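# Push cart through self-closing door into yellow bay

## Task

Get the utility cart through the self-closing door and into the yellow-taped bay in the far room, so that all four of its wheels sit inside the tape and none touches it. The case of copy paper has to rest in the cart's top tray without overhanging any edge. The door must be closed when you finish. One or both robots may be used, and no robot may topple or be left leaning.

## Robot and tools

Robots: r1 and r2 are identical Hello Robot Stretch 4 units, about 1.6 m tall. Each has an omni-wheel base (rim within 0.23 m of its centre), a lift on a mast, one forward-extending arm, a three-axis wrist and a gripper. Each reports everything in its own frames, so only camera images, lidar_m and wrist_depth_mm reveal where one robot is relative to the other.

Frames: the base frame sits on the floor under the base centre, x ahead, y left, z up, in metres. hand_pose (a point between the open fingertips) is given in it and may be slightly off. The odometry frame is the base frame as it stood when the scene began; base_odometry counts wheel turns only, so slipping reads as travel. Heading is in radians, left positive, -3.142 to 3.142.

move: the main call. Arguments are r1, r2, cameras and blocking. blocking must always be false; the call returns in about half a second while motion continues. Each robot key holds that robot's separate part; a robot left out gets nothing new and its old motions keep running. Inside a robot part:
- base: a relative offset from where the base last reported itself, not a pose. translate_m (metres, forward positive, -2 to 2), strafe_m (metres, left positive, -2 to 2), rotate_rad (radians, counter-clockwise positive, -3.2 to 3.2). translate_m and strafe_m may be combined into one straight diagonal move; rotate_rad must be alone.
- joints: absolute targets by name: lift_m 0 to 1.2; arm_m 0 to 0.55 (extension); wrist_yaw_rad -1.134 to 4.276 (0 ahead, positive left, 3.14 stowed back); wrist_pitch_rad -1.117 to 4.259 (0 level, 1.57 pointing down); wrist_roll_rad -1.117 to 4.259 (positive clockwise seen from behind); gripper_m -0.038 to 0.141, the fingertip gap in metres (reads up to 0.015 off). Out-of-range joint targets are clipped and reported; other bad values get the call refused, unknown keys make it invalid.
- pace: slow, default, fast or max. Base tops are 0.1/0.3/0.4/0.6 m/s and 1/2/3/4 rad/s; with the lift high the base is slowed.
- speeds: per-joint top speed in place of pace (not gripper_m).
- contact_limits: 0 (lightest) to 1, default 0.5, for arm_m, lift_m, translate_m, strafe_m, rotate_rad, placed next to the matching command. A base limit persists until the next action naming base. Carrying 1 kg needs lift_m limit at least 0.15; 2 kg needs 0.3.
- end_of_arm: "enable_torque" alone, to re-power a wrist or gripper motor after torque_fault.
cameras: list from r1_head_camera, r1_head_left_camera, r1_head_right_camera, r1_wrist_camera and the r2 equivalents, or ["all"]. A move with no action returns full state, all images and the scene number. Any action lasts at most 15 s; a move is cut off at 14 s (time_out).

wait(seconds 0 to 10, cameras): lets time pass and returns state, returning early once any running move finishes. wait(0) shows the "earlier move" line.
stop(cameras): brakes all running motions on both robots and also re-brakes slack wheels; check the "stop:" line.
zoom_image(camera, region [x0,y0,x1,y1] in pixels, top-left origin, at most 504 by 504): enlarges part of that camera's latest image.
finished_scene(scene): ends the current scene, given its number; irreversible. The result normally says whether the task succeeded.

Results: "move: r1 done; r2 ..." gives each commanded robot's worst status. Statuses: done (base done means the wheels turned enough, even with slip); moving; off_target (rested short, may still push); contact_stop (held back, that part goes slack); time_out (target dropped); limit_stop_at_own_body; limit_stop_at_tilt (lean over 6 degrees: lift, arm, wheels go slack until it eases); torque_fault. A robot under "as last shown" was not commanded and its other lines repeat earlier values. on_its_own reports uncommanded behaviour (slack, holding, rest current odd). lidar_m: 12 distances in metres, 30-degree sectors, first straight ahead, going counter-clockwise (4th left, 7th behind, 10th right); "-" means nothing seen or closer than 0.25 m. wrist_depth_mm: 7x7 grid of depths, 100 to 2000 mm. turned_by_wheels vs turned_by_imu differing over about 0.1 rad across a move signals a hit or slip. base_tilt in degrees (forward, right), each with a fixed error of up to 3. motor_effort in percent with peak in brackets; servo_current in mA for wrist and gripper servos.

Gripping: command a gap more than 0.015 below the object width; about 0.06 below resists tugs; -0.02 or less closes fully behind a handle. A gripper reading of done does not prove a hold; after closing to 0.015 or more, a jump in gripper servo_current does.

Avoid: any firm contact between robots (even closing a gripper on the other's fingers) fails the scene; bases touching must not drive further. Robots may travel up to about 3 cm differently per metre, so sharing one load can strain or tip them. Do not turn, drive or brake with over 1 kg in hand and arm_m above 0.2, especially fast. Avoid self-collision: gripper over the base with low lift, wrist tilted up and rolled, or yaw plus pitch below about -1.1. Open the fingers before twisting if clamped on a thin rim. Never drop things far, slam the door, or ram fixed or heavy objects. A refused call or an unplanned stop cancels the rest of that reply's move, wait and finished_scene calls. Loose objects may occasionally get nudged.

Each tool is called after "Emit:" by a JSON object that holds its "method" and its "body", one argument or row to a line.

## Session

Emit:
{"method": "move", "body": {
  "blocking": false
}}

Scene clock: 0.00 s.
r1.base_odometry: x=+0.000 y=+0.000 heading=+0.000
r1.turned_by_wheels: +0.000
r1.turned_by_imu: +0.000
r1.base_tilt: forward=-1.6 right=+1.3
r1.lidar_m: 0.96 1.73 2.02 2.40 3.92 1.60 0.85 0.77 0.78 0.89 0.77 0.78
r1.base_status: not commanded
r1.joint_positions: lift_m=+0.124 arm_m=+0.000 wrist_yaw_rad=+3.194 wrist_pitch_rad=+0.002 wrist_roll_rad=+0.000 gripper_m=+0.056
r1.joint_status: not commanded
r1.measured_speeds: all 0
r1.motor_effort: lift_m=+19 arm_m=-4 wheel_0=-2 wheel_1=+1 wheel_2=+0
r1.servo_current: wrist_yaw_rad=59 wrist_pitch_rad=46 wrist_roll_rad=46 gripper_m=39
r1.hand_pose: x=-0.1216 y=+0.0722 z=+0.3019 quat_wxyz=(-0.026, -0.001, +0.000, +1.000) (m; r1's base frame)
r1.wrist_depth_mm: - 135 - - - - - / - 123 135 - - - - / - 121 191 - - - - / 110 136 194 - - - - / 137 - - - 1618 - - / 226 - 190 1098 188 1160 1118 / 224 163 750 798 768 768 759
r2.base_odometry: x=+0.000 y=+0.000 heading=+0.000
r2.turned_by_wheels: +0.000
r2.turned_by_imu: +0.000
r2.base_tilt: forward=-0.6 right=+0.1
r2.lidar_m: 1.29 1.32 1.58 2.33 2.36 2.78 1.41 1.41 2.77 2.39 2.42 1.48
r2.base_status: not commanded
r2.joint_positions: lift_m=+0.200 arm_m=+0.000 wrist_yaw_rad=+3.211 wrist_pitch_rad=+0.001 wrist_roll_rad=+0.000 gripper_m=+0.056
r2.joint_status: not commanded
r2.measured_speeds: all 0
r2.motor_effort: lift_m=+18 arm_m=-4 wheel_0=-1 wheel_1=+1 wheel_2=+1
r2.servo_current: wrist_yaw_rad=46 wrist_pitch_rad=39 wrist_roll_rad=52 gripper_m=52
r2.hand_pose: x=-0.1229 y=+0.0671 z=+0.3779 quat_wxyz=(-0.035, -0.001, +0.000, +0.999) (m; r2's base frame)
r2.wrist_depth_mm: - - 137 - - - - / - - 137 - - - - / - 109 138 - - - - / - 140 175 - - - - / 214 - - - - - - / 213 1281 196 1255 190 1336 1182 / 208 243 866 - - 854 878
pictures: r1_head_camera, r1_head_left_camera, r1_head_right_camera, r1_wrist_camera, r2_head_camera, r2_head_left_camera, r2_head_right_camera, r2_wrist_camera
Images, in order (width x height): r1_head_camera 420x560, r1_head_left_camera 420x672, r1_head_right_camera 420x672, r1_wrist_camera 616x392, r2_head_camera 420x560, r2_head_left_camera 420x672, r2_head_right_camera 420x672, r2_wrist_camera 616x392.

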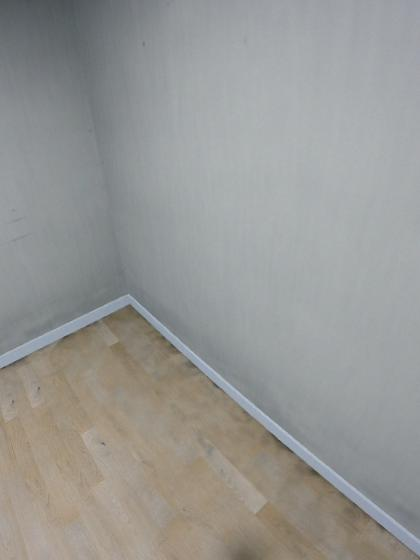

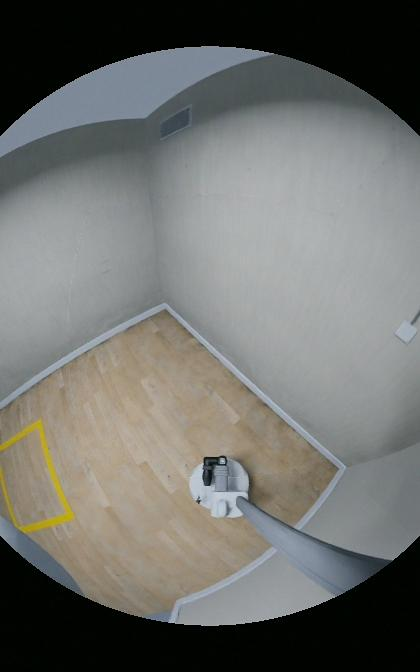

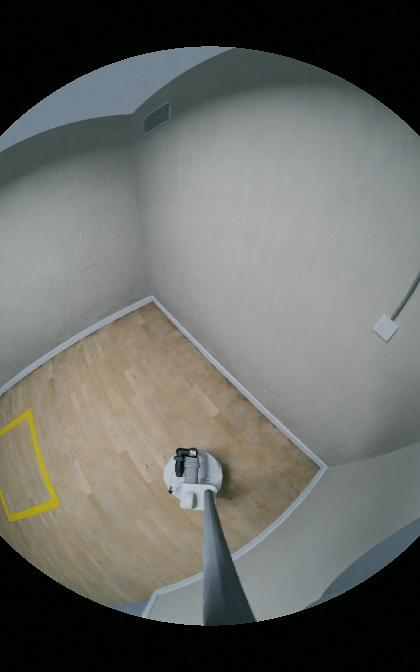

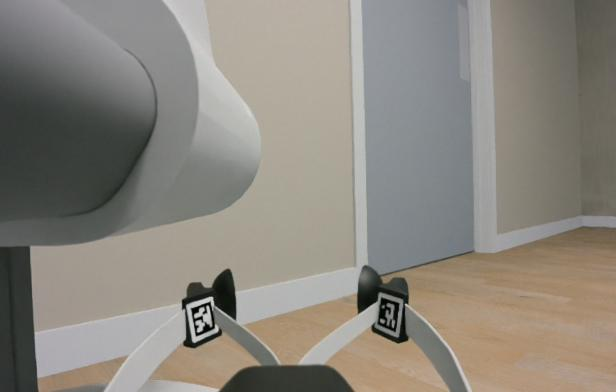

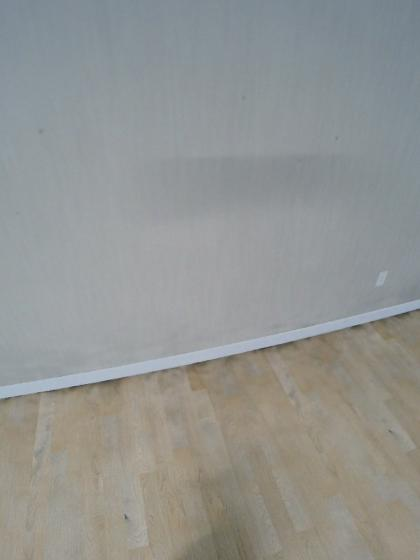

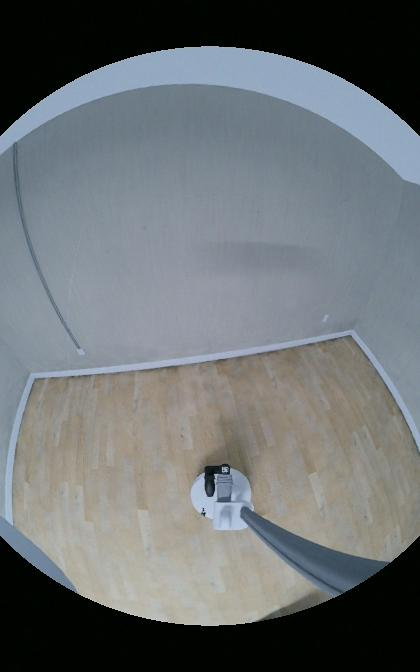

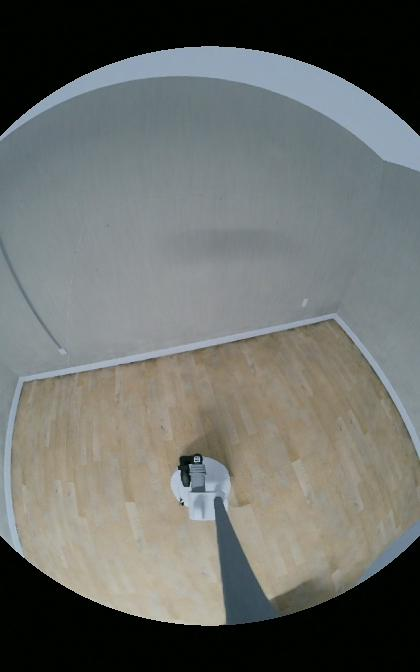

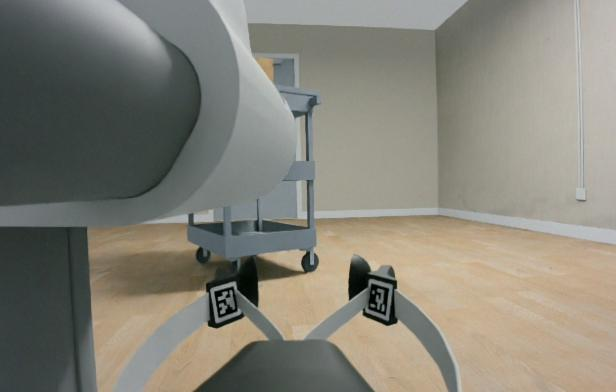

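Emit:
{"method": "move", "body": {
  "blocking": false,
  "r1": {"base":{"rotate_rad":2.6},"joints":{"lift_m":0.45},"pace":"fast"},
  "r2": {"base":{"rotate_rad":2.9},"joints":{"lift_m":0.685},"pace":"fast"}
}}

Emit:
{"method": "wait", "body": {
  "seconds": 3
}}

Emit:
{"method": "move", "body": {
  "blocking": false,
  "r1": {"joints":{"wrist_yaw_rad":0,"gripper_m":-0.02}},
  "r2": {"joints":{"wrist_yaw_rad":0,"gripper_m":0.1}}
}}

Emit:
{"method": "wait", "body": {
  "seconds": 2.5,
  "cameras": ["all"]
}}

Scene clock: 13.03 s.
move: r1 moving; r2 moving
r1.base_odometry: x=+0.000 y=+0.000 heading=+0.379
r1.turned_by_wheels: +0.379
r1.turned_by_imu: +0.380
r1.base_tilt: forward=-1.6 right=+1.3
r1.lidar_m: 1.35 2.02 2.22 3.48 2.07 0.95 0.78 0.74 0.86 0.79 0.72 0.87
r1.base_status: rotate_rad moving
r1.joint_positions: lift_m=+0.187 arm_m=+0.000 wrist_yaw_rad=+3.194 wrist_pitch_rad=+0.002 wrist_roll_rad=+0.000 gripper_m=+0.056
r1.joint_status: lift_m moving
r1.measured_speeds: translate_m=+0.001 strafe_m=-0.001 rotate_rad=+1.461 lift_m=+0.244 arm_m=+0.000 wrist_yaw_rad=+0.000 wrist_pitch_rad=+0.000 wrist_roll_rad=+0.000
r1.motor_effort: lift_m=+25(28) arm_m=-4(4) wheel_0=-9(11) wheel_1=-8(9) wheel_2=-8(9)
r1.servo_current: wrist_yaw_rad=46(59) wrist_pitch_rad=39(52) wrist_roll_rad=33(65) gripper_m=39(46)
r1.hand_pose: x=-0.1216 y=+0.0722 z=+0.3649 quat_wxyz=(-0.026, -0.001, +0.000, +1.000) (m; r1's base frame)
r1.wrist_depth_mm: - 135 - - - - - / - 123 135 - - 1205 - / - 121 192 - - 1229 - / 111 136 195 - - 1205 - / 137 - - - - 1205 - / 216 - 190 - 188 1182 1308 / 223 151 189 143 854 866 917
r2.base_odometry: x=+0.000 y=+0.000 heading=+0.379
r2.turned_by_wheels: +0.379
r2.turned_by_imu: +0.368
r2.base_tilt: forward=-0.7 right=+0.0
r2.lidar_m: 1.30 1.44 2.25 2.32 2.57 1.55 1.43 3.02 2.43 2.39 1.66 1.33
r2.base_status: rotate_rad moving
r2.joint_positions: lift_m=+0.263 arm_m=+0.000 wrist_yaw_rad=+3.211 wrist_pitch_rad=+0.001 wrist_roll_rad=+0.000 gripper_m=+0.056
r2.joint_status: lift_m moving
r2.measured_speeds: translate_m=-0.001 strafe_m=+0.001 rotate_rad=+1.462 lift_m=+0.244 arm_m=+0.000 wrist_yaw_rad=+0.000 wrist_pitch_rad=+0.000 wrist_roll_rad=+0.000
r2.motor_effort: lift_m=+24(25) arm_m=-4(4) wheel_0=-5(11) wheel_1=-11(12) wheel_2=-13(13)
r2.servo_current: wrist_yaw_rad=52(52) wrist_pitch_rad=46(46) wrist_roll_rad=52(65) gripper_m=46(52)
r2.hand_pose: x=-0.1229 y=+0.0671 z=+0.4410 quat_wxyz=(-0.035, -0.001, +0.000, +0.999) (m; r2's base frame)
r2.wrist_depth_mm: - - 137 - - - - / - 107 137 - - - - / - 110 138 1537 - - - / - 140 178 - - - - / 216 - - - - - - / 213 1430 196 1499 190 1537 1336 / 211 243 1060 - - 1025 991
pictures: none

Scene clock: 14.70 s.
earlier move: r1 done; r2 moving
r1.base_odometry: x=+0.000 y=+0.000 heading=+2.600
r1.turned_by_wheels: +2.221
r1.turned_by_imu: +2.233
r1.base_tilt: forward=-1.6 right=+1.3
r1.lidar_m: 1.66 0.88 0.75 0.73 0.88 0.76 0.79 0.93 1.67 2.03 2.36 3.92
r1.base_status: done
r1.joint_positions: lift_m=+0.450 arm_m=+0.000 wrist_yaw_rad=+3.194 wrist_pitch_rad=+0.002 wrist_roll_rad=+0.000 gripper_m=+0.056
r1.joint_status: all done
r1.measured_speeds: all 0
r1.motor_effort: lift_m=+24(28) arm_m=-4(4) wheel_0=-1(11) wheel_1=+0(10) wheel_2=+1(11)
r1.servo_current: wrist_yaw_rad=33(65) wrist_pitch_rad=46(52) wrist_roll_rad=33(65) gripper_m=46(52)
r1.hand_pose: x=-0.1216 y=+0.0722 z=+0.6272 quat_wxyz=(-0.026, -0.001, +0.000, +1.000) (m; r1's base frame)
r1.wrist_depth_mm: - 135 - - - - - / - 123 135 - - - - / - 121 190 - - - - / 110 136 194 - - - - / 137 - - - - - - / 216 - 190 - 187 - - / - 140 - 137 - - -
r2.base_odometry: x=+0.000 y=+0.000 heading=+2.900
r2.turned_by_wheels: +2.521
r2.turned_by_imu: +2.455
r2.base_tilt: forward=-0.7 right=+0.0
r2.lidar_m: 3.43 1.40 3.32 2.44 2.39 1.79 1.36 1.31 1.38 1.95 2.33 2.45
r2.base_status: rotate_rad moving
r2.joint_positions: lift_m=+0.685 arm_m=+0.000 wrist_yaw_rad=+3.211 wrist_pitch_rad=+0.001 wrist_roll_rad=+0.000 gripper_m=+0.056
r2.joint_status: lift_m moving
r2.measured_speeds: all 0
r2.motor_effort: lift_m=+21(26) arm_m=-4(4) wheel_0=-1(12) wheel_1=-1(12) wheel_2=-2(17)
r2.servo_current: wrist_yaw_rad=52(52) wrist_pitch_rad=39(46) wrist_roll_rad=52(65) gripper_m=46(52)
r2.hand_pose: x=-0.1228 y=+0.0671 z=+0.8626 quat_wxyz=(-0.035, -0.001, +0.000, +0.999) (m; r2's base frame)
r2.wrist_depth_mm: - - 137 - - - - / - - 137 - - - - / - 110 138 231 - - - / - 140 163 - - - - / 214 - - - - - - / 213 - 190 - 188 - - / 210 123 - - - 1756 1863
wait: 1.67 of 3 s (r1 has come to rest)
pictures: none

Scene clock: 15.20 s.
earlier move: r2 moving
move: r1 moving; r2 moving
r1.base_odometry: x=+0.000 y=+0.000 heading=+2.600
r1.turned_by_wheels: +0.000
r1.turned_by_imu: +0.000
r1.base_tilt: forward=-1.6 right=+1.3
r1.lidar_m: 1.67 0.89 0.76 0.74 0.89 0.76 0.77 0.93 1.66 2.05 2.39 3.90
r1.base_status: not commanded
r1.joint_positions: lift_m=+0.450 arm_m=+0.000 wrist_yaw_rad=+2.607 wrist_pitch_rad=+0.002 wrist_roll_rad=+0.000 gripper_m=+0.037
r1.joint_status: wrist_yaw_rad moving; gripper_m moving
r1.measured_speeds: translate_m=+0.000 strafe_m=+0.000 rotate_rad=+0.000 lift_m=+0.000 arm_m=+0.000 wrist_yaw_rad=-1.822 wrist_pitch_rad=+0.000 wrist_roll_rad=+0.000
r1.motor_effort: lift_m=+24(24) arm_m=-4(4) wheel_0=-1(1) wheel_1=+0(0) wheel_2=+1(1)
r1.servo_current: wrist_yaw_rad=85(124) wrist_pitch_rad=46(46) wrist_roll_rad=52(65) gripper_m=111(111)
r1.hand_pose: x=-0.0328 y=+0.2221 z=+0.6272 quat_wxyz=(+0.264, -0.001, +0.000, +0.965) (m; r1's base frame)
r1.wrist_depth_mm: - - - - - - - / - - - - - - - / - - - - - - - / - - - - - - - / - - - - - - - / - - 190 - 186 - - / - 143 - 138 - - -
r2.base_odometry: x=+0.000 y=+0.000 heading=+2.900
r2.turned_by_wheels: +0.000
r2.turned_by_imu: +0.000
r2.base_tilt: forward=-0.6 right=+0.0
r2.lidar_m: 3.46 1.39 3.32 2.47 2.40 1.82 1.34 1.29 1.40 1.94 2.33 2.44
r2.base_status: done
r2.joint_positions: lift_m=+0.685 arm_m=+0.000 wrist_yaw_rad=+2.650 wrist_pitch_rad=+0.001 wrist_roll_rad=+0.000 gripper_m=+0.075
r2.joint_status: lift_m moving; wrist_yaw_rad moving; gripper_m moving
r2.measured_speeds: translate_m=+0.000 strafe_m=+0.000 rotate_rad=+0.000 lift_m=+0.000 arm_m=+0.000 wrist_yaw_rad=-1.737 wrist_pitch_rad=+0.000 wrist_roll_rad=+0.000
r2.motor_effort: lift_m=+20(24) arm_m=-4(4) wheel_0=-1(2) wheel_1=-1(2) wheel_2=-2(3)
r2.servo_current: wrist_yaw_rad=72(111) wrist_pitch_rad=39(46) wrist_roll_rad=52(59) gripper_m=91(91)
r2.hand_pose: x=-0.0419 y=+0.2133 z=+0.8626 quat_wxyz=(+0.244, -0.001, +0.000, +0.970) (m; r2's base frame)
r2.wrist_depth_mm: - - - - - - 1863 / - - - - - - 1921 / 234 - - - - - 1863 / - - - - - - - / - - - - - - - / - - 189 - 189 - - / - 128 - - - 1808 1708
pictures: none

Scene clock: 17.10 s.
earlier move: r1 done; r2 moving
r1.base_odometry: x=+0.000 y=+0.000 heading=+2.600
r1.turned_by_wheels: +0.000
r1.turned_by_imu: +0.000
r1.base_tilt: forward=-1.6 right=+1.3
r1.lidar_m: 1.66 0.89 0.75 0.73 0.90 0.76 0.78 0.93 1.67 2.05 2.37 3.91
r1.base_status: not commanded
r1.joint_positions: lift_m=+0.450 arm_m=+0.000 wrist_yaw_rad=+0.003 wrist_pitch_rad=+0.002 wrist_roll_rad=+0.000 gripper_m=-0.019
r1.joint_status: all done
r1.measured_speeds: all 0
r1.motor_effort: lift_m=+24(24) arm_m=-2(4) wheel_0=+0(1) wheel_1=+0(1) wheel_2=+1(1)
r1.servo_current: wrist_yaw_rad=46(124) wrist_pitch_rad=39(46) wrist_roll_rad=39(65) gripper_m=52(150)
r1.hand_pose: x=+0.4595 y=-0.0867 z=+0.6272 quat_wxyz=(+1.000, +0.000, +0.001, +0.001) (m; r1's base frame)
r1.wrist_depth_mm: - - - - - - - / 917 - - - - - - / 946 - - - - - - / 931 - 1921 - - - - / 917 - 1983 - - - - / 931 - 186 198 - - - / - 139 178 183 154 1397 1499
r2.base_odometry: x=+0.000 y=+0.000 heading=+2.900
r2.turned_by_wheels: +0.000
r2.turned_by_imu: +0.000
r2.base_tilt: forward=-0.7 right=+0.1
r2.lidar_m: 3.44 1.41 3.31 2.47 2.39 1.83 1.35 1.29 1.39 1.97 2.33 2.48
r2.base_status: done
r2.joint_positions: lift_m=+0.685 arm_m=+0.000 wrist_yaw_rad=+0.003 wrist_pitch_rad=+0.001 wrist_roll_rad=+0.000 gripper_m=+0.100
r2.joint_status: lift_m moving; wrist_yaw_rad moving; the others done
r2.measured_speeds: all 0
r2.motor_effort: lift_m=+19(24) arm_m=-4(4) wheel_0=-1(2) wheel_1=-1(2) wheel_2=-3(3)
r2.servo_current: wrist_yaw_rad=46(130) wrist_pitch_rad=46(46) wrist_roll_rad=46(59) gripper_m=46(91)
r2.hand_pose: x=+0.4596 y=-0.0866 z=+0.8626 quat_wxyz=(+1.000, +0.000, +0.001, +0.001) (m; r2's base frame)
r2.wrist_depth_mm: - - - - - - - / - - - - - - - / - - - - - - - / 1281 - - - - - - / - - - - - - - / 1118 1205 196 - 195 - - / - 1430 1921 - 1921 1808 1756
wait: 1.90 of 2.5 s (r1 has come to rest)
pictures: r1_head_camera, r1_head_left_camera, r1_head_right_camera, r1_wrist_camera, r2_head_camera, r2_head_left_camera, r2_head_right_camera, r2_wrist_camera
Images, in order (width x height): r1_head_camera 420x560, r1_head_left_camera 420x672, r1_head_right_camera 420x672, r1_wrist_camera 616x392, r2_head_camera 420x560, r2_head_left_camera 420x672, r2_head_right_camera 420x672, r2_wrist_camera 616x392.

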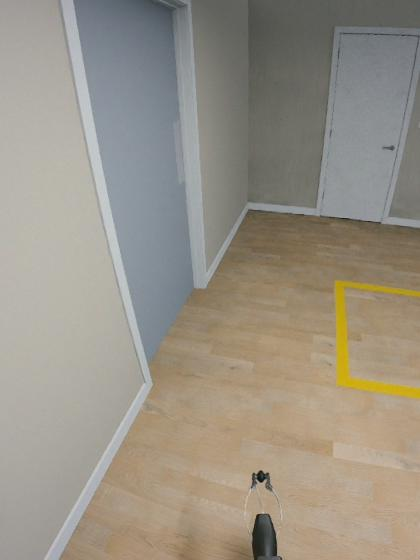

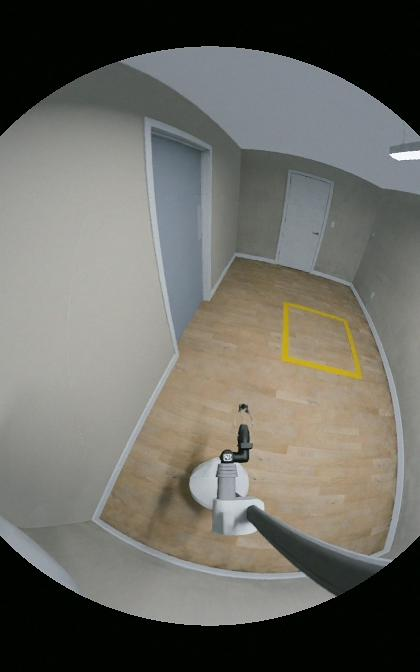

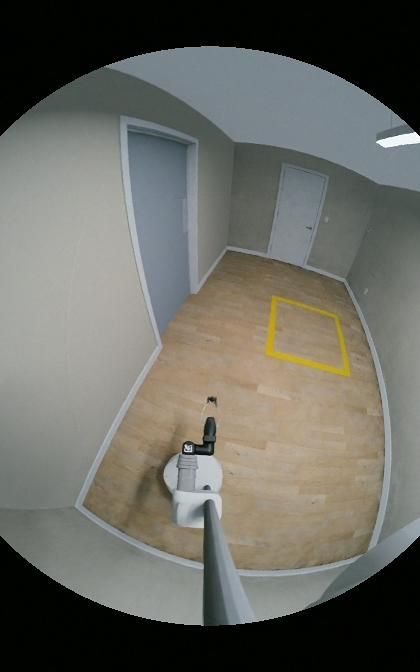

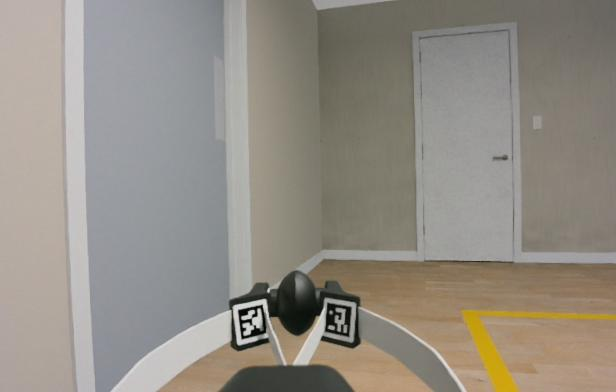

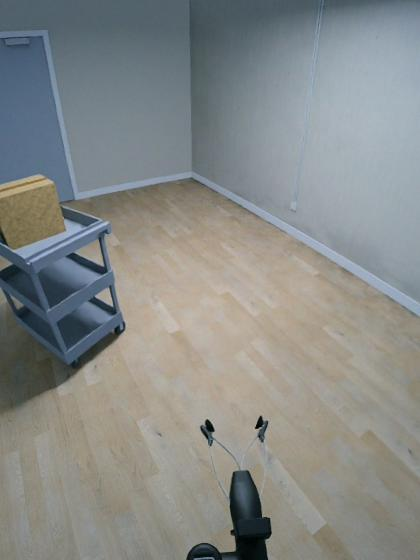

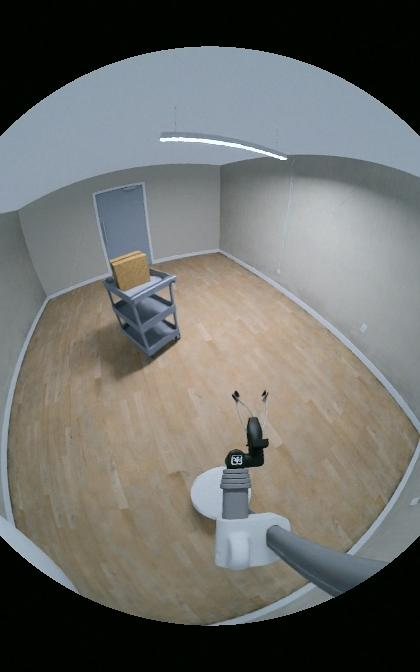

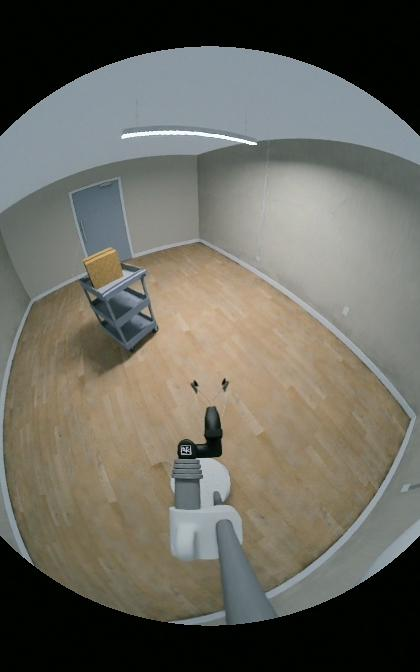

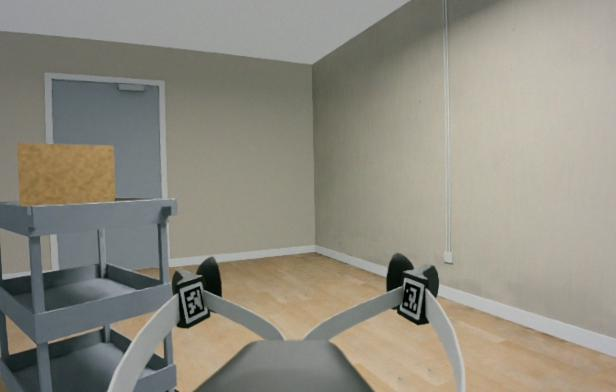

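Emit:
{"method": "zoom_image", "body": {
  "camera": "r2_head_camera",
  "region": [0, 160, 140, 380]
}}

Emit:
{"method": "zoom_image", "body": {
  "camera": "r2_head_left_camera",
  "region": [80, 160, 200, 370]
}}

Emit:
{"method": "zoom_image", "body": {
  "camera": "r1_head_camera",
  "region": [50, 0, 250, 400]
}}

Scaled by 2.291 from the camera's 420x560 image, which has a finer 1200x1600 frame.

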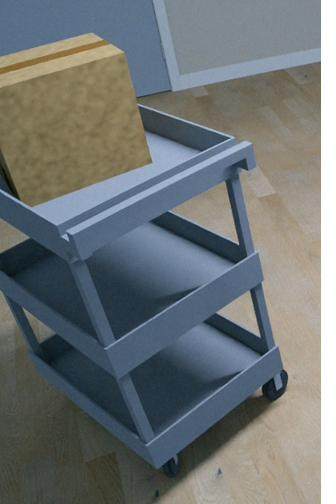

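Scaled by 2.400 from the camera's 420x672 image, which has a finer 600x960 frame.

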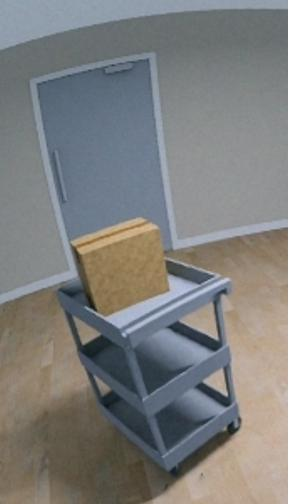

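Scaled by 1.260 from the camera's 420x560 image, which has a finer 600x800 frame.

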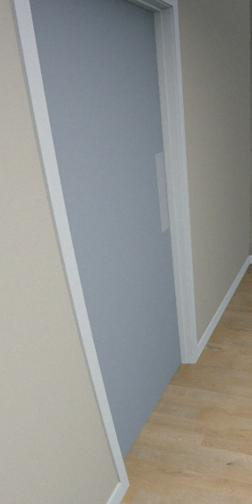

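Emit:
{"method": "move", "body": {
  "blocking": false,
  "r1": {"base":{"translate_m":1.6,"strafe_m":-0.32},"joints":{"wrist_yaw_rad":3.14},"pace":"fast"},
  "r2": {"base":{"translate_m":1.6,"strafe_m":-0.25},"joints":{"lift_m":0.98},"pace":"default"}
}}

Emit:
{"method": "wait", "body": {
  "seconds": 6
}}

Emit:
{"method": "wait", "body": {
  "seconds": 2,
  "cameras": ["r1_head_camera","r2_head_camera","r2_head_left_camera"]
}}

Scene clock: 95.37 s.
earlier move: r2 done
move: r1 moving; r2 moving
r1.base_odometry: x=-0.038 y=+0.035 heading=+2.600
r1.turned_by_wheels: +0.000
r1.turned_by_imu: +0.000
r1.base_tilt: forward=-1.6 right=+1.2
r1.lidar_m: 1.67 0.86 0.76 0.74 0.90 0.82 0.83 1.00 1.78 2.04 2.41 3.89
r1.base_status: translate_m moving; strafe_m moving
r1.joint_positions: lift_m=+0.450 arm_m=+0.000 wrist_yaw_rad=+0.639 wrist_pitch_rad=+0.002 wrist_roll_rad=+0.000 gripper_m=-0.019
r1.joint_status: wrist_yaw_rad moving
r1.measured_speeds: translate_m=+0.195 strafe_m=-0.039 rotate_rad=+0.001 lift_m=+0.000 arm_m=+0.000 wrist_yaw_rad=+1.825 wrist_pitch_rad=+0.000 wrist_roll_rad=+0.000
r1.motor_effort: lift_m=+24(24) arm_m=+4(4) wheel_0=+9(10) wheel_1=+3(7) wheel_2=-11(12)
r1.servo_current: wrist_yaw_rad=85(143) wrist_pitch_rad=46(46) wrist_roll_rad=52(65) gripper_m=52(65)
r1.hand_pose: x=+0.4545 y=+0.1020 z=+0.6272 quat_wxyz=(+0.949, +0.000, +0.001, +0.314) (m; r1's base frame)
r1.wrist_depth_mm: - - - 1008 - 1808 - / - - - 1008 - 1863 - / - - - 991 - 1863 - / - - - 1008 - 1863 - / - - - 991 - 1863 - / - - 183 198 171 1808 - / - 132 163 147 144 1464 1464
r2.base_odometry: x=-0.029 y=+0.012 heading=+2.900
r2.turned_by_wheels: +0.000
r2.turned_by_imu: +0.000
r2.base_tilt: forward=-0.7 right=+0.0
r2.lidar_m: 3.44 1.38 3.35 2.47 2.41 1.86 1.38 1.31 1.40 1.99 2.31 2.45
r2.base_status: translate_m moving; strafe_m moving
r2.joint_positions: lift_m=+0.723 arm_m=+0.000 wrist_yaw_rad=+0.003 wrist_pitch_rad=+0.001 wrist_roll_rad=+0.000 gripper_m=+0.100
r2.joint_status: lift_m moving; the others done
r2.measured_speeds: translate_m=+0.122 strafe_m=-0.018 rotate_rad=-0.004 lift_m=+0.146 arm_m=+0.000 wrist_yaw_rad=+0.000 wrist_pitch_rad=+0.000 wrist_roll_rad=+0.000
r2.motor_effort: lift_m=+24(26) arm_m=-4(4) wheel_0=+5(12) wheel_1=+5(7) wheel_2=-13(13)
r2.servo_current: wrist_yaw_rad=46(52) wrist_pitch_rad=33(46) wrist_roll_rad=46(52) gripper_m=52(52)
r2.hand_pose: x=+0.4596 y=-0.0866 z=+0.9006 quat_wxyz=(+1.000, +0.000, +0.001, +0.001) (m; r2's base frame)
r2.wrist_depth_mm: - - - - - - - / - - - - - - - / - - - - - - - / 1229 - - - - - - / - - - - - - - / - 1229 196 - 195 - - / 1078 1618 - - - 1863 1756
pictures: none

Scene clock: 100.23 s.
earlier move: r1 done; r2 moving
r1.base_odometry: x=-1.206 y=+1.099 heading=+2.600
r1.turned_by_wheels: +0.000
r1.turned_by_imu: -0.001
r1.base_tilt: forward=-1.6 right=+1.3
r1.lidar_m: 1.26 0.78 0.69 0.67 0.82 1.34 2.39 2.49 2.16 2.17 2.52 2.31
r1.base_status: done
r1.joint_positions: lift_m=+0.450 arm_m=+0.000 wrist_yaw_rad=+3.137 wrist_pitch_rad=+0.002 wrist_roll_rad=+0.000 gripper_m=-0.019
r1.joint_status: all done
r1.measured_speeds: all 0
r1.motor_effort: lift_m=+24(24) arm_m=+4(4) wheel_0=+1(11) wheel_1=+1(8) wheel_2=+0(13)
r1.servo_current: wrist_yaw_rad=65(143) wrist_pitch_rad=46(52) wrist_roll_rad=59(65) gripper_m=52(65)
r1.hand_pose: x=-0.1171 y=+0.0886 z=+0.6272 quat_wxyz=(+0.002, -0.001, +0.000, +1.000) (m; r1's base frame)
r1.wrist_depth_mm: - 137 - - - - - / - 137 - - - - - / 109 137 202 - - - - / 122 138 276 - - - - / - - - - - - - / - - - 198 - - - / 1618 1537 179 183 154 1430 -
r2.base_odometry: x=-1.322 y=+0.554 heading=+2.900
r2.turned_by_wheels: +0.000
r2.turned_by_imu: +0.002
r2.base_tilt: forward=-0.7 right=+0.0
r2.lidar_m: 2.21 3.35 0.74 0.69 3.23 3.37 2.53 2.44 2.04 1.51 1.46 1.55
r2.base_status: translate_m moving; strafe_m moving
r2.joint_positions: lift_m=+0.980 arm_m=+0.000 wrist_yaw_rad=+0.003 wrist_pitch_rad=+0.001 wrist_roll_rad=+0.000 gripper_m=+0.100
r2.joint_status: all done
r2.measured_speeds: translate_m=+0.297 strafe_m=-0.047 rotate_rad=+0.005 lift_m=+0.000 arm_m=+0.000 wrist_yaw_rad=+0.000 wrist_pitch_rad=+0.000 wrist_roll_rad=+0.000
r2.motor_effort: lift_m=+21(26) arm_m=-4(4) wheel_0=+10(12) wheel_1=+5(7) wheel_2=-9(15)
r2.servo_current: wrist_yaw_rad=52(65) wrist_pitch_rad=33(52) wrist_roll_rad=33(59) gripper_m=46(59)
r2.hand_pose: x=+0.4596 y=-0.0866 z=+1.1576 quat_wxyz=(+1.000, +0.000, +0.001, +0.001) (m; r2's base frame)
r2.wrist_depth_mm: - - - - - - - / - - - - - - - / - - - - - - - / - - - - - - - / - - - - - - - / - - 194 - 195 - - / - - - - - - -
wait: 4.87 of 6 s (r1 has come to rest)
pictures: none

Scene clock: 101.73 s.
earlier move: r2 done
r1.base_odometry: x=-1.206 y=+1.099 heading=+2.600
r1.turned_by_wheels: +0.000
r1.turned_by_imu: +0.000
r1.base_tilt: forward=-1.6 right=+1.3
r1.lidar_m: 1.30 0.77 0.72 0.69 0.81 1.37 2.38 2.50 2.17 2.18 2.52 2.31
r1.base_status: done
r1.joint_positions: lift_m=+0.450 arm_m=+0.000 wrist_yaw_rad=+3.137 wrist_pitch_rad=+0.002 wrist_roll_rad=+0.000 gripper_m=-0.019
r1.joint_status: all done
r1.measured_speeds: all 0
r1.motor_effort: lift_m=+24(24) arm_m=+4(4) wheel_0=+1(11) wheel_1=+1(8) wheel_2=+0(13)
r1.servo_current: wrist_yaw_rad=46(143) wrist_pitch_rad=39(52) wrist_roll_rad=46(65) gripper_m=52(65)
r1.hand_pose: x=-0.1171 y=+0.0886 z=+0.6272 quat_wxyz=(+0.002, -0.001, +0.000, +1.000) (m; r1's base frame)
r1.wrist_depth_mm: - 136 - - - - - / - 137 - - - - - / 109 137 202 - - - - / 122 138 277 - - - - / - - - - - - - / - - - 198 - - - / 1661 1499 179 184 154 1464 -
r2.base_odometry: x=-1.494 y=+0.626 heading=+2.900
r2.turned_by_wheels: +0.000
r2.turned_by_imu: +0.000
r2.base_tilt: forward=-0.6 right=+0.1
r2.lidar_m: 2.05 3.20 1.21 0.69 0.89 3.53 2.70 2.57 1.90 1.41 1.34 1.46
r2.base_status: done
r2.joint_positions: lift_m=+0.980 arm_m=+0.000 wrist_yaw_rad=+0.003 wrist_pitch_rad=+0.001 wrist_roll_rad=+0.000 gripper_m=+0.100
r2.joint_status: all done
r2.measured_speeds: all 0
r2.motor_effort: lift_m=+21(26) arm_m=-4(5) wheel_0=+2(12) wheel_1=+3(7) wheel_2=-4(15)
r2.servo_current: wrist_yaw_rad=52(65) wrist_pitch_rad=33(52) wrist_roll_rad=52(59) gripper_m=46(59)
r2.hand_pose: x=+0.4596 y=-0.0866 z=+1.1576 quat_wxyz=(+1.000, +0.000, +0.001, +0.001) (m; r2's base frame)
r2.wrist_depth_mm: - - - - - - - / - - - - - - - / - - - - - - - / - - - - - - - / - - - - - - - / - - 195 - 193 - - / - - - - - - -
wait: 1.50 of 2 s (r2 has come to rest)
pictures: r1_head_camera, r2_head_camera, r2_head_left_camera
Images, in order (width x height): r1_head_camera 420x560, r2_head_camera 420x560, r2_head_left_camera 420x672.

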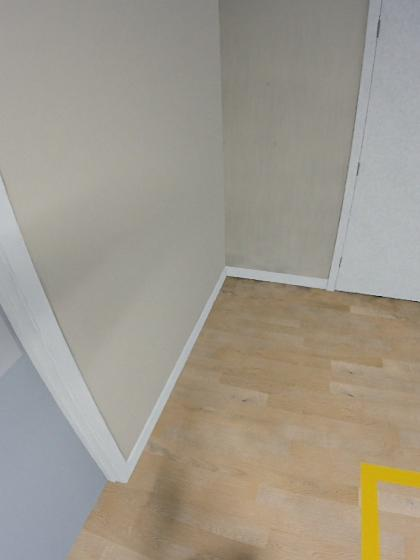

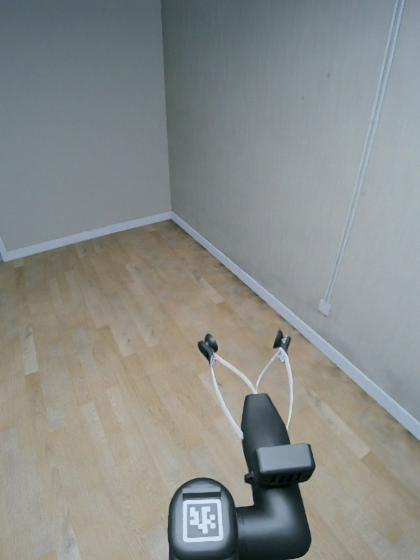

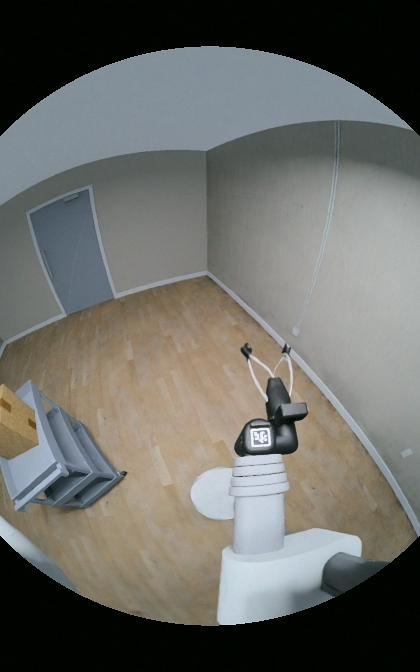

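Emit:
{"method": "move", "body": {
  "blocking": false,
  "r1": {"base":{"rotate_rad":1.227}},
  "r2": {"base":{"translate_m":1.4,"strafe_m":0.4},"pace":"fast"}
}}

Emit:
{"method": "wait", "body": {
  "seconds": 4
}}

Emit:
{"method": "move", "body": {
  "blocking": false,
  "r1": {"base":{"translate_m":0.08,"strafe_m":-0.22}}
}}

Emit:
{"method": "wait", "body": {
  "seconds": 3
}}

Emit:
{"method": "wait", "body": {
  "seconds": 3,
  "cameras": ["r1_head_camera","r2_head_left_camera","r1_head_right_camera"]
}}

Scene clock: 110.00 s.
move: r1 moving; r2 moving
r1.base_odometry: x=-1.206 y=+1.099 heading=+2.853
r1.turned_by_wheels: +0.252
r1.turned_by_imu: +0.253
r1.base_tilt: forward=-1.6 right=+1.2
r1.lidar_m: 0.91 0.72 0.69 0.73 0.90 2.39 2.52 2.23 2.16 2.25 2.40 2.32
r1.base_status: rotate_rad moving
r1.joint_positions: lift_m=+0.450 arm_m=+0.000 wrist_yaw_rad=+3.137 wrist_pitch_rad=+0.002 wrist_roll_rad=+0.000 gripper_m=-0.019
r1.joint_status: not commanded
r1.measured_speeds: translate_m=+0.000 strafe_m=+0.002 rotate_rad=+0.974 lift_m=+0.000 arm_m=+0.000 wrist_yaw_rad=+0.000 wrist_pitch_rad=+0.000 wrist_roll_rad=+0.000
r1.motor_effort: lift_m=+24(24) arm_m=+4(4) wheel_0=-6(8) wheel_1=-7(9) wheel_2=-7(7)
r1.servo_current: wrist_yaw_rad=59(65) wrist_pitch_rad=46(46) wrist_roll_rad=39(65) gripper_m=52(59)
r1.hand_pose: x=-0.1171 y=+0.0886 z=+0.6272 quat_wxyz=(+0.002, -0.001, +0.000, +1.000) (m; r1's base frame)
r1.wrist_depth_mm: - 137 - - - - - / - 137 - - - - - / 109 137 202 - - - - / 121 138 277 - - - - / - - - - - - - / - - - 198 - - - / 1618 1499 179 183 154 1464 1464
r2.base_odometry: x=-1.533 y=+0.624 heading=+2.900
r2.turned_by_wheels: +0.000
r2.turned_by_imu: +0.001
r2.base_tilt: forward=-0.7 right=+0.0
r2.lidar_m: 2.05 3.16 1.27 0.68 0.83 3.57 2.72 2.63 1.87 1.40 1.35 1.44
r2.base_status: translate_m moving; strafe_m moving
r2.joint_positions: lift_m=+0.980 arm_m=+0.000 wrist_yaw_rad=+0.003 wrist_pitch_rad=+0.001 wrist_roll_rad=+0.000 gripper_m=+0.100
r2.joint_status: not commanded
r2.measured_speeds: translate_m=+0.147 strafe_m=+0.041 rotate_rad=-0.004 lift_m=+0.000 arm_m=+0.000 wrist_yaw_rad=+0.000 wrist_pitch_rad=+0.000 wrist_roll_rad=+0.000
r2.motor_effort: lift_m=+21(21) arm_m=-4(4) wheel_0=+7(8) wheel_1=+9(10) wheel_2=-13(14)
r2.servo_current: wrist_yaw_rad=39(52) wrist_pitch_rad=39(46) wrist_roll_rad=39(52) gripper_m=52(52)
r2.hand_pose: x=+0.4596 y=-0.0867 z=+1.1576 quat_wxyz=(+1.000, +0.000, +0.001, +0.001) (m; r2's base frame)
r2.wrist_depth_mm: - - - - - - - / - - - - - - - / - - - - - - - / - - - - - - - / - - - - - - - / - - 193 - 193 - - / - - - - - - -
pictures: none

Scene clock: 111.37 s.
earlier move: r1 done; r2 moving
r1.base_odometry: x=-1.206 y=+1.099 heading=-2.456
r1.turned_by_wheels: +0.974
r1.turned_by_imu: +0.980
r1.base_tilt: forward=-1.6 right=+1.3
r1.lidar_m: 0.69 0.73 0.83 1.96 2.46 2.32 2.13 2.23 2.48 2.32 0.98 0.76
r1.base_status: done
r1.joint_positions: lift_m=+0.450 arm_m=+0.000 wrist_yaw_rad=+3.137 wrist_pitch_rad=+0.002 wrist_roll_rad=+0.000 gripper_m=-0.019
r1.joint_status: not commanded
r1.measured_speeds: all 0
r1.motor_effort: lift_m=+24(24) arm_m=+4(4) wheel_0=-1(10) wheel_1=-2(9) wheel_2=+0(7)
r1.servo_current: wrist_yaw_rad=52(72) wrist_pitch_rad=39(46) wrist_roll_rad=52(65) gripper_m=52(59)
r1.hand_pose: x=-0.1171 y=+0.0886 z=+0.6272 quat_wxyz=(+0.002, -0.001, +0.000, +1.000) (m; r1's base frame)
r1.wrist_depth_mm: - 137 - - - - - / - 137 - - - - - / 109 137 200 - - - - / 121 138 274 - - - - / - - - - - - - / - - - 199 - - - / 1661 1499 171 165 154 1430 1499
r2.base_odometry: x=-1.967 y=+0.608 heading=+2.900
r2.turned_by_wheels: +0.000
r2.turned_by_imu: +0.001
r2.base_tilt: forward=-0.6 right=+0.0
r2.lidar_m: 1.93 2.74 2.90 0.93 0.73 1.15 3.17 3.06 1.76 1.31 1.25 1.36
r2.base_status: translate_m moving; strafe_m moving
r2.joint_positions: lift_m=+0.980 arm_m=+0.000 wrist_yaw_rad=+0.003 wrist_pitch_rad=+0.001 wrist_roll_rad=+0.000 gripper_m=+0.100
r2.joint_status: not commanded
r2.measured_speeds: translate_m=+0.353 strafe_m=+0.102 rotate_rad=+0.003 lift_m=+0.000 arm_m=+0.000 wrist_yaw_rad=+0.000 wrist_pitch_rad=+0.000 wrist_roll_rad=+0.000
r2.motor_effort: lift_m=+21(21) arm_m=-4(4) wheel_0=+7(10) wheel_1=+7(11) wheel_2=-9(15)
r2.servo_current: wrist_yaw_rad=46(52) wrist_pitch_rad=39(46) wrist_roll_rad=52(59) gripper_m=46(59)
r2.hand_pose: x=+0.4596 y=-0.0867 z=+1.1576 quat_wxyz=(+1.000, +0.000, +0.001, +0.001) (m; r2's base frame)
r2.wrist_depth_mm: - - - - - - - / - - - - - - - / - - - - - - - / - - - - - - - / - - - - - - - / - - 196 - 187 - - / - - - - - - -
wait: 1.37 of 4 s (r1 has come to rest)
pictures: none

Scene clock: 111.87 s.
earlier move: r2 moving
move: r1 moving
r1.base_odometry: x=-1.234 y=+1.115 heading=-2.456
r1.turned_by_wheels: +0.000
r1.turned_by_imu: +0.000
r1.base_tilt: forward=-1.6 right=+1.2
r1.lidar_m: 0.69 0.71 0.83 1.96 2.45 2.30 2.16 2.22 2.45 2.29 0.99 0.73
r1.base_status: translate_m moving; strafe_m moving
r1.joint_positions: lift_m=+0.450 arm_m=+0.000 wrist_yaw_rad=+3.137 wrist_pitch_rad=+0.002 wrist_roll_rad=+0.000 gripper_m=-0.019
r1.joint_status: not commanded
r1.measured_speeds: translate_m=+0.042 strafe_m=-0.117 rotate_rad=+0.003 lift_m=+0.000 arm_m=+0.000 wrist_yaw_rad=+0.000 wrist_pitch_rad=+0.000 wrist_roll_rad=+0.000
r1.motor_effort: lift_m=+24(24) arm_m=+3(4) wheel_0=+9(10) wheel_1=-7(9) wheel_2=-5(6)
r1.servo_current: wrist_yaw_rad=39(59) wrist_pitch_rad=39(46) wrist_roll_rad=39(59) gripper_m=52(59)
r1.hand_pose: x=-0.1171 y=+0.0886 z=+0.6272 quat_wxyz=(+0.002, -0.001, +0.000, +1.000) (m; r1's base frame)
r1.wrist_depth_mm: - 137 - - - - - / - 137 - - - - - / 109 137 201 - - - - / 121 138 277 - - - - / - - - - - - - / - - - 198 - - - / 1708 1499 171 165 154 1464 1464
r2.base_odometry: x=-2.150 y=+0.602 heading=+2.900
r2.turned_by_wheels: +0.000
r2.turned_by_imu: +0.000
r2.base_tilt: forward=-0.7 right=+0.1
r2.lidar_m: 1.84 2.56 2.71 1.09 0.84 0.81 3.35 3.23 1.73 1.29 1.22 1.29
r2.base_status: translate_m moving; strafe_m moving
r2.joint_positions: lift_m=+0.980 arm_m=+0.000 wrist_yaw_rad=+0.003 wrist_pitch_rad=+0.001 wrist_roll_rad=+0.000 gripper_m=+0.100
r2.joint_status: not commanded
r2.measured_speeds: translate_m=+0.350 strafe_m=+0.100 rotate_rad=-0.004 lift_m=+0.000 arm_m=+0.000 wrist_yaw_rad=+0.000 wrist_pitch_rad=+0.000 wrist_roll_rad=+0.000
r2.motor_effort: lift_m=+21(21) arm_m=-4(4) wheel_0=+5(10) wheel_1=+6(9) wheel_2=-10(10)
r2.servo_current: wrist_yaw_rad=39(59) wrist_pitch_rad=33(46) wrist_roll_rad=46(59) gripper_m=52(52)
r2.hand_pose: x=+0.4596 y=-0.0867 z=+1.1576 quat_wxyz=(+1.000, +0.000, +0.001, +0.001) (m; r2's base frame)
r2.wrist_depth_mm: - - - - - - - / - - - - - - - / - - - - - - - / - - - - - - - / - - - - - - - / - - 195 - 185 - - / - - - - - - -
pictures: none

Scene clock: 113.57 s.
earlier move: r1 done; r2 moving
r1.base_odometry: x=-1.408 y=+1.218 heading=-2.456
r1.turned_by_wheels: +0.000
r1.turned_by_imu: -0.001
r1.base_tilt: forward=-1.6 right=+1.3
r1.lidar_m: 0.63 0.67 0.85 1.78 2.67 2.36 2.19 2.28 2.24 2.10 0.87 0.61
r1.base_status: done
r1.joint_positions: lift_m=+0.450 arm_m=+0.000 wrist_yaw_rad=+3.137 wrist_pitch_rad=+0.002 wrist_roll_rad=+0.000 gripper_m=-0.019
r1.joint_status: not commanded
r1.measured_speeds: all 0
r1.motor_effort: lift_m=+23(24) arm_m=+3(4) wheel_0=+0(12) wheel_1=-1(9) wheel_2=+1(6)
r1.servo_current: wrist_yaw_rad=33(72) wrist_pitch_rad=46(52) wrist_roll_rad=46(65) gripper_m=52(59)
r1.hand_pose: x=-0.1171 y=+0.0886 z=+0.6272 quat_wxyz=(+0.002, -0.001, +0.000, +1.000) (m; r1's base frame)
r1.wrist_depth_mm: - 137 - - - - - / - 137 - - - - - / 108 138 200 - - - - / 121 138 274 - - - - / - - - - - - - / - - - 198 - - - / 1661 1430 179 183 144 1499 1499
r2.base_odometry: x=-2.770 y=+0.579 heading=+2.900
r2.turned_by_wheels: +0.000
r2.turned_by_imu: +0.001
r2.base_tilt: forward=-0.6 right=+0.1
r2.lidar_m: 1.68 1.97 2.08 2.94 1.23 1.20 3.97 3.80 1.56 1.13 1.09 1.17
r2.base_status: translate_m moving; strafe_m moving
r2.joint_positions: lift_m=+0.980 arm_m=+0.000 wrist_yaw_rad=+0.003 wrist_pitch_rad=+0.001 wrist_roll_rad=+0.000 gripper_m=+0.100
r2.joint_status: not commanded
r2.measured_speeds: translate_m=+0.331 strafe_m=+0.095 rotate_rad=+0.003 lift_m=+0.000 arm_m=+0.000 wrist_yaw_rad=+0.000 wrist_pitch_rad=+0.000 wrist_roll_rad=+0.000
r2.motor_effort: lift_m=+21(21) arm_m=-4(4) wheel_0=+7(10) wheel_1=+4(9) wheel_2=-5(11)
r2.servo_current: wrist_yaw_rad=39(59) wrist_pitch_rad=33(52) wrist_roll_rad=46(59) gripper_m=59(59)
r2.hand_pose: x=+0.4596 y=-0.0867 z=+1.1576 quat_wxyz=(+1.000, +0.000, +0.001, +0.001) (m; r2's base frame)
r2.wrist_depth_mm: - - - - - - - / - - - - - - - / - - - - - - - / - - - - - - - / - - - - - - - / - - 189 - 185 - - / - - - - - - -
wait: 1.70 of 3 s (r1 has come to rest)
pictures: none

Scene clock: 114.93 s.
earlier move: r2 done
r1.base_odometry: x=-1.408 y=+1.218 heading=-2.456
r1.turned_by_wheels: +0.000
r1.turned_by_imu: +0.000
r1.base_tilt: forward=-1.6 right=+1.3
r1.lidar_m: 0.62 0.65 0.89 1.78 2.66 2.36 2.19 2.26 2.24 2.10 0.91 0.61
r1.base_status: done
r1.joint_positions: lift_m=+0.450 arm_m=+0.000 wrist_yaw_rad=+3.137 wrist_pitch_rad=+0.002 wrist_roll_rad=+0.000 gripper_m=-0.019
r1.joint_status: not commanded
r1.measured_speeds: all 0
r1.motor_effort: lift_m=+23(24) arm_m=+4(4) wheel_0=+0(12) wheel_1=-1(9) wheel_2=+1(6)
r1.servo_current: wrist_yaw_rad=46(72) wrist_pitch_rad=46(52) wrist_roll_rad=46(65) gripper_m=52(59)
r1.hand_pose: x=-0.1171 y=+0.0886 z=+0.6272 quat_wxyz=(+0.002, -0.001, +0.000, +1.000) (m; r1's base frame)
r1.wrist_depth_mm: - 136 - - - - - / - 136 - - - - - / 109 137 200 - - - - / 121 138 273 - - - - / - - - - - - - / - - - 198 - - - / 1661 1464 179 184 144 1464 1499
r2.base_odometry: x=-2.948 y=+0.572 heading=+2.900
r2.turned_by_wheels: +0.000
r2.turned_by_imu: +0.000
r2.base_tilt: forward=-0.7 right=+0.1
r2.lidar_m: 1.60 1.78 1.88 2.68 3.68 1.30 1.44 3.70 1.51 1.12 1.05 1.13
r2.base_status: done
r2.joint_positions: lift_m=+0.980 arm_m=+0.000 wrist_yaw_rad=+0.003 wrist_pitch_rad=+0.001 wrist_roll_rad=+0.000 gripper_m=+0.100
r2.joint_status: not commanded
r2.measured_speeds: all 0
r2.motor_effort: lift_m=+21(21) arm_m=-4(4) wheel_0=+2(10) wheel_1=+2(9) wheel_2=-4(11)
r2.servo_current: wrist_yaw_rad=33(59) wrist_pitch_rad=46(52) wrist_roll_rad=46(59) gripper_m=52(59)
r2.hand_pose: x=+0.4596 y=-0.0867 z=+1.1576 quat_wxyz=(+1.000, +0.000, +0.001, +0.001) (m; r2's base frame)
r2.wrist_depth_mm: - - - - - - - / - - - - - - - / - - - - - - - / - - - - - - - / - - - - - - - / - - 189 - 185 - - / - - - - - - -
wait: 1.37 of 3 s (r2 has come to rest)
pictures: r1_head_camera, r1_head_right_camera, r2_head_left_camera
Images, in order (width x height): r1_head_camera 420x560, r1_head_right_camera 420x672, r2_head_left_camera 420x672.

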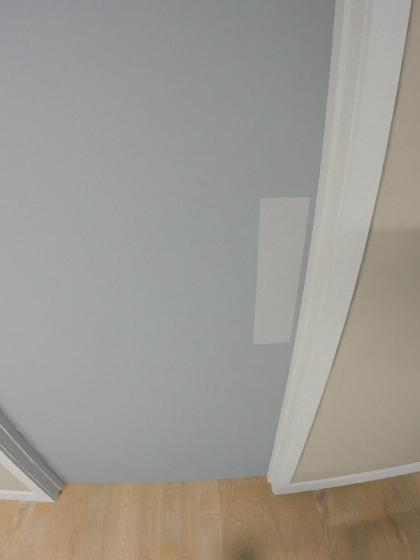

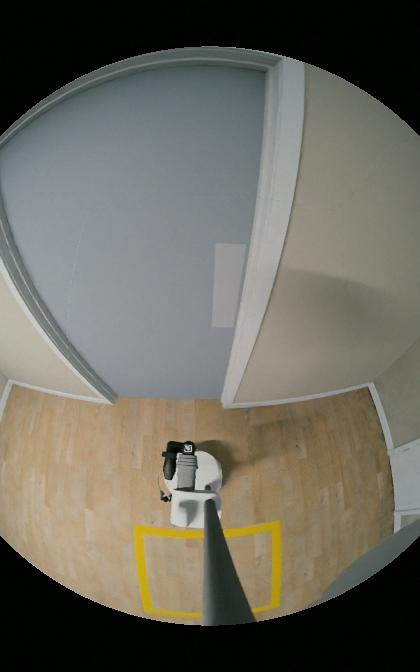

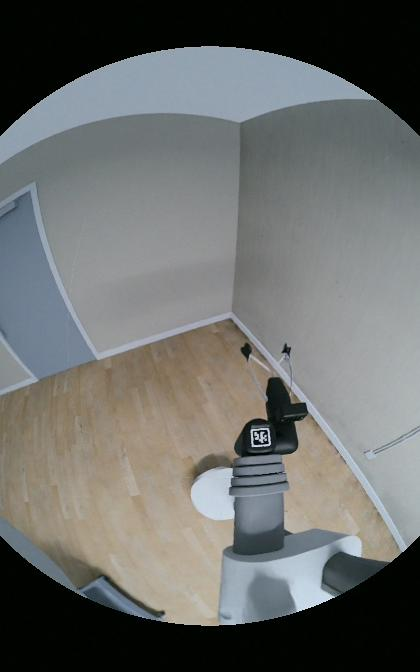

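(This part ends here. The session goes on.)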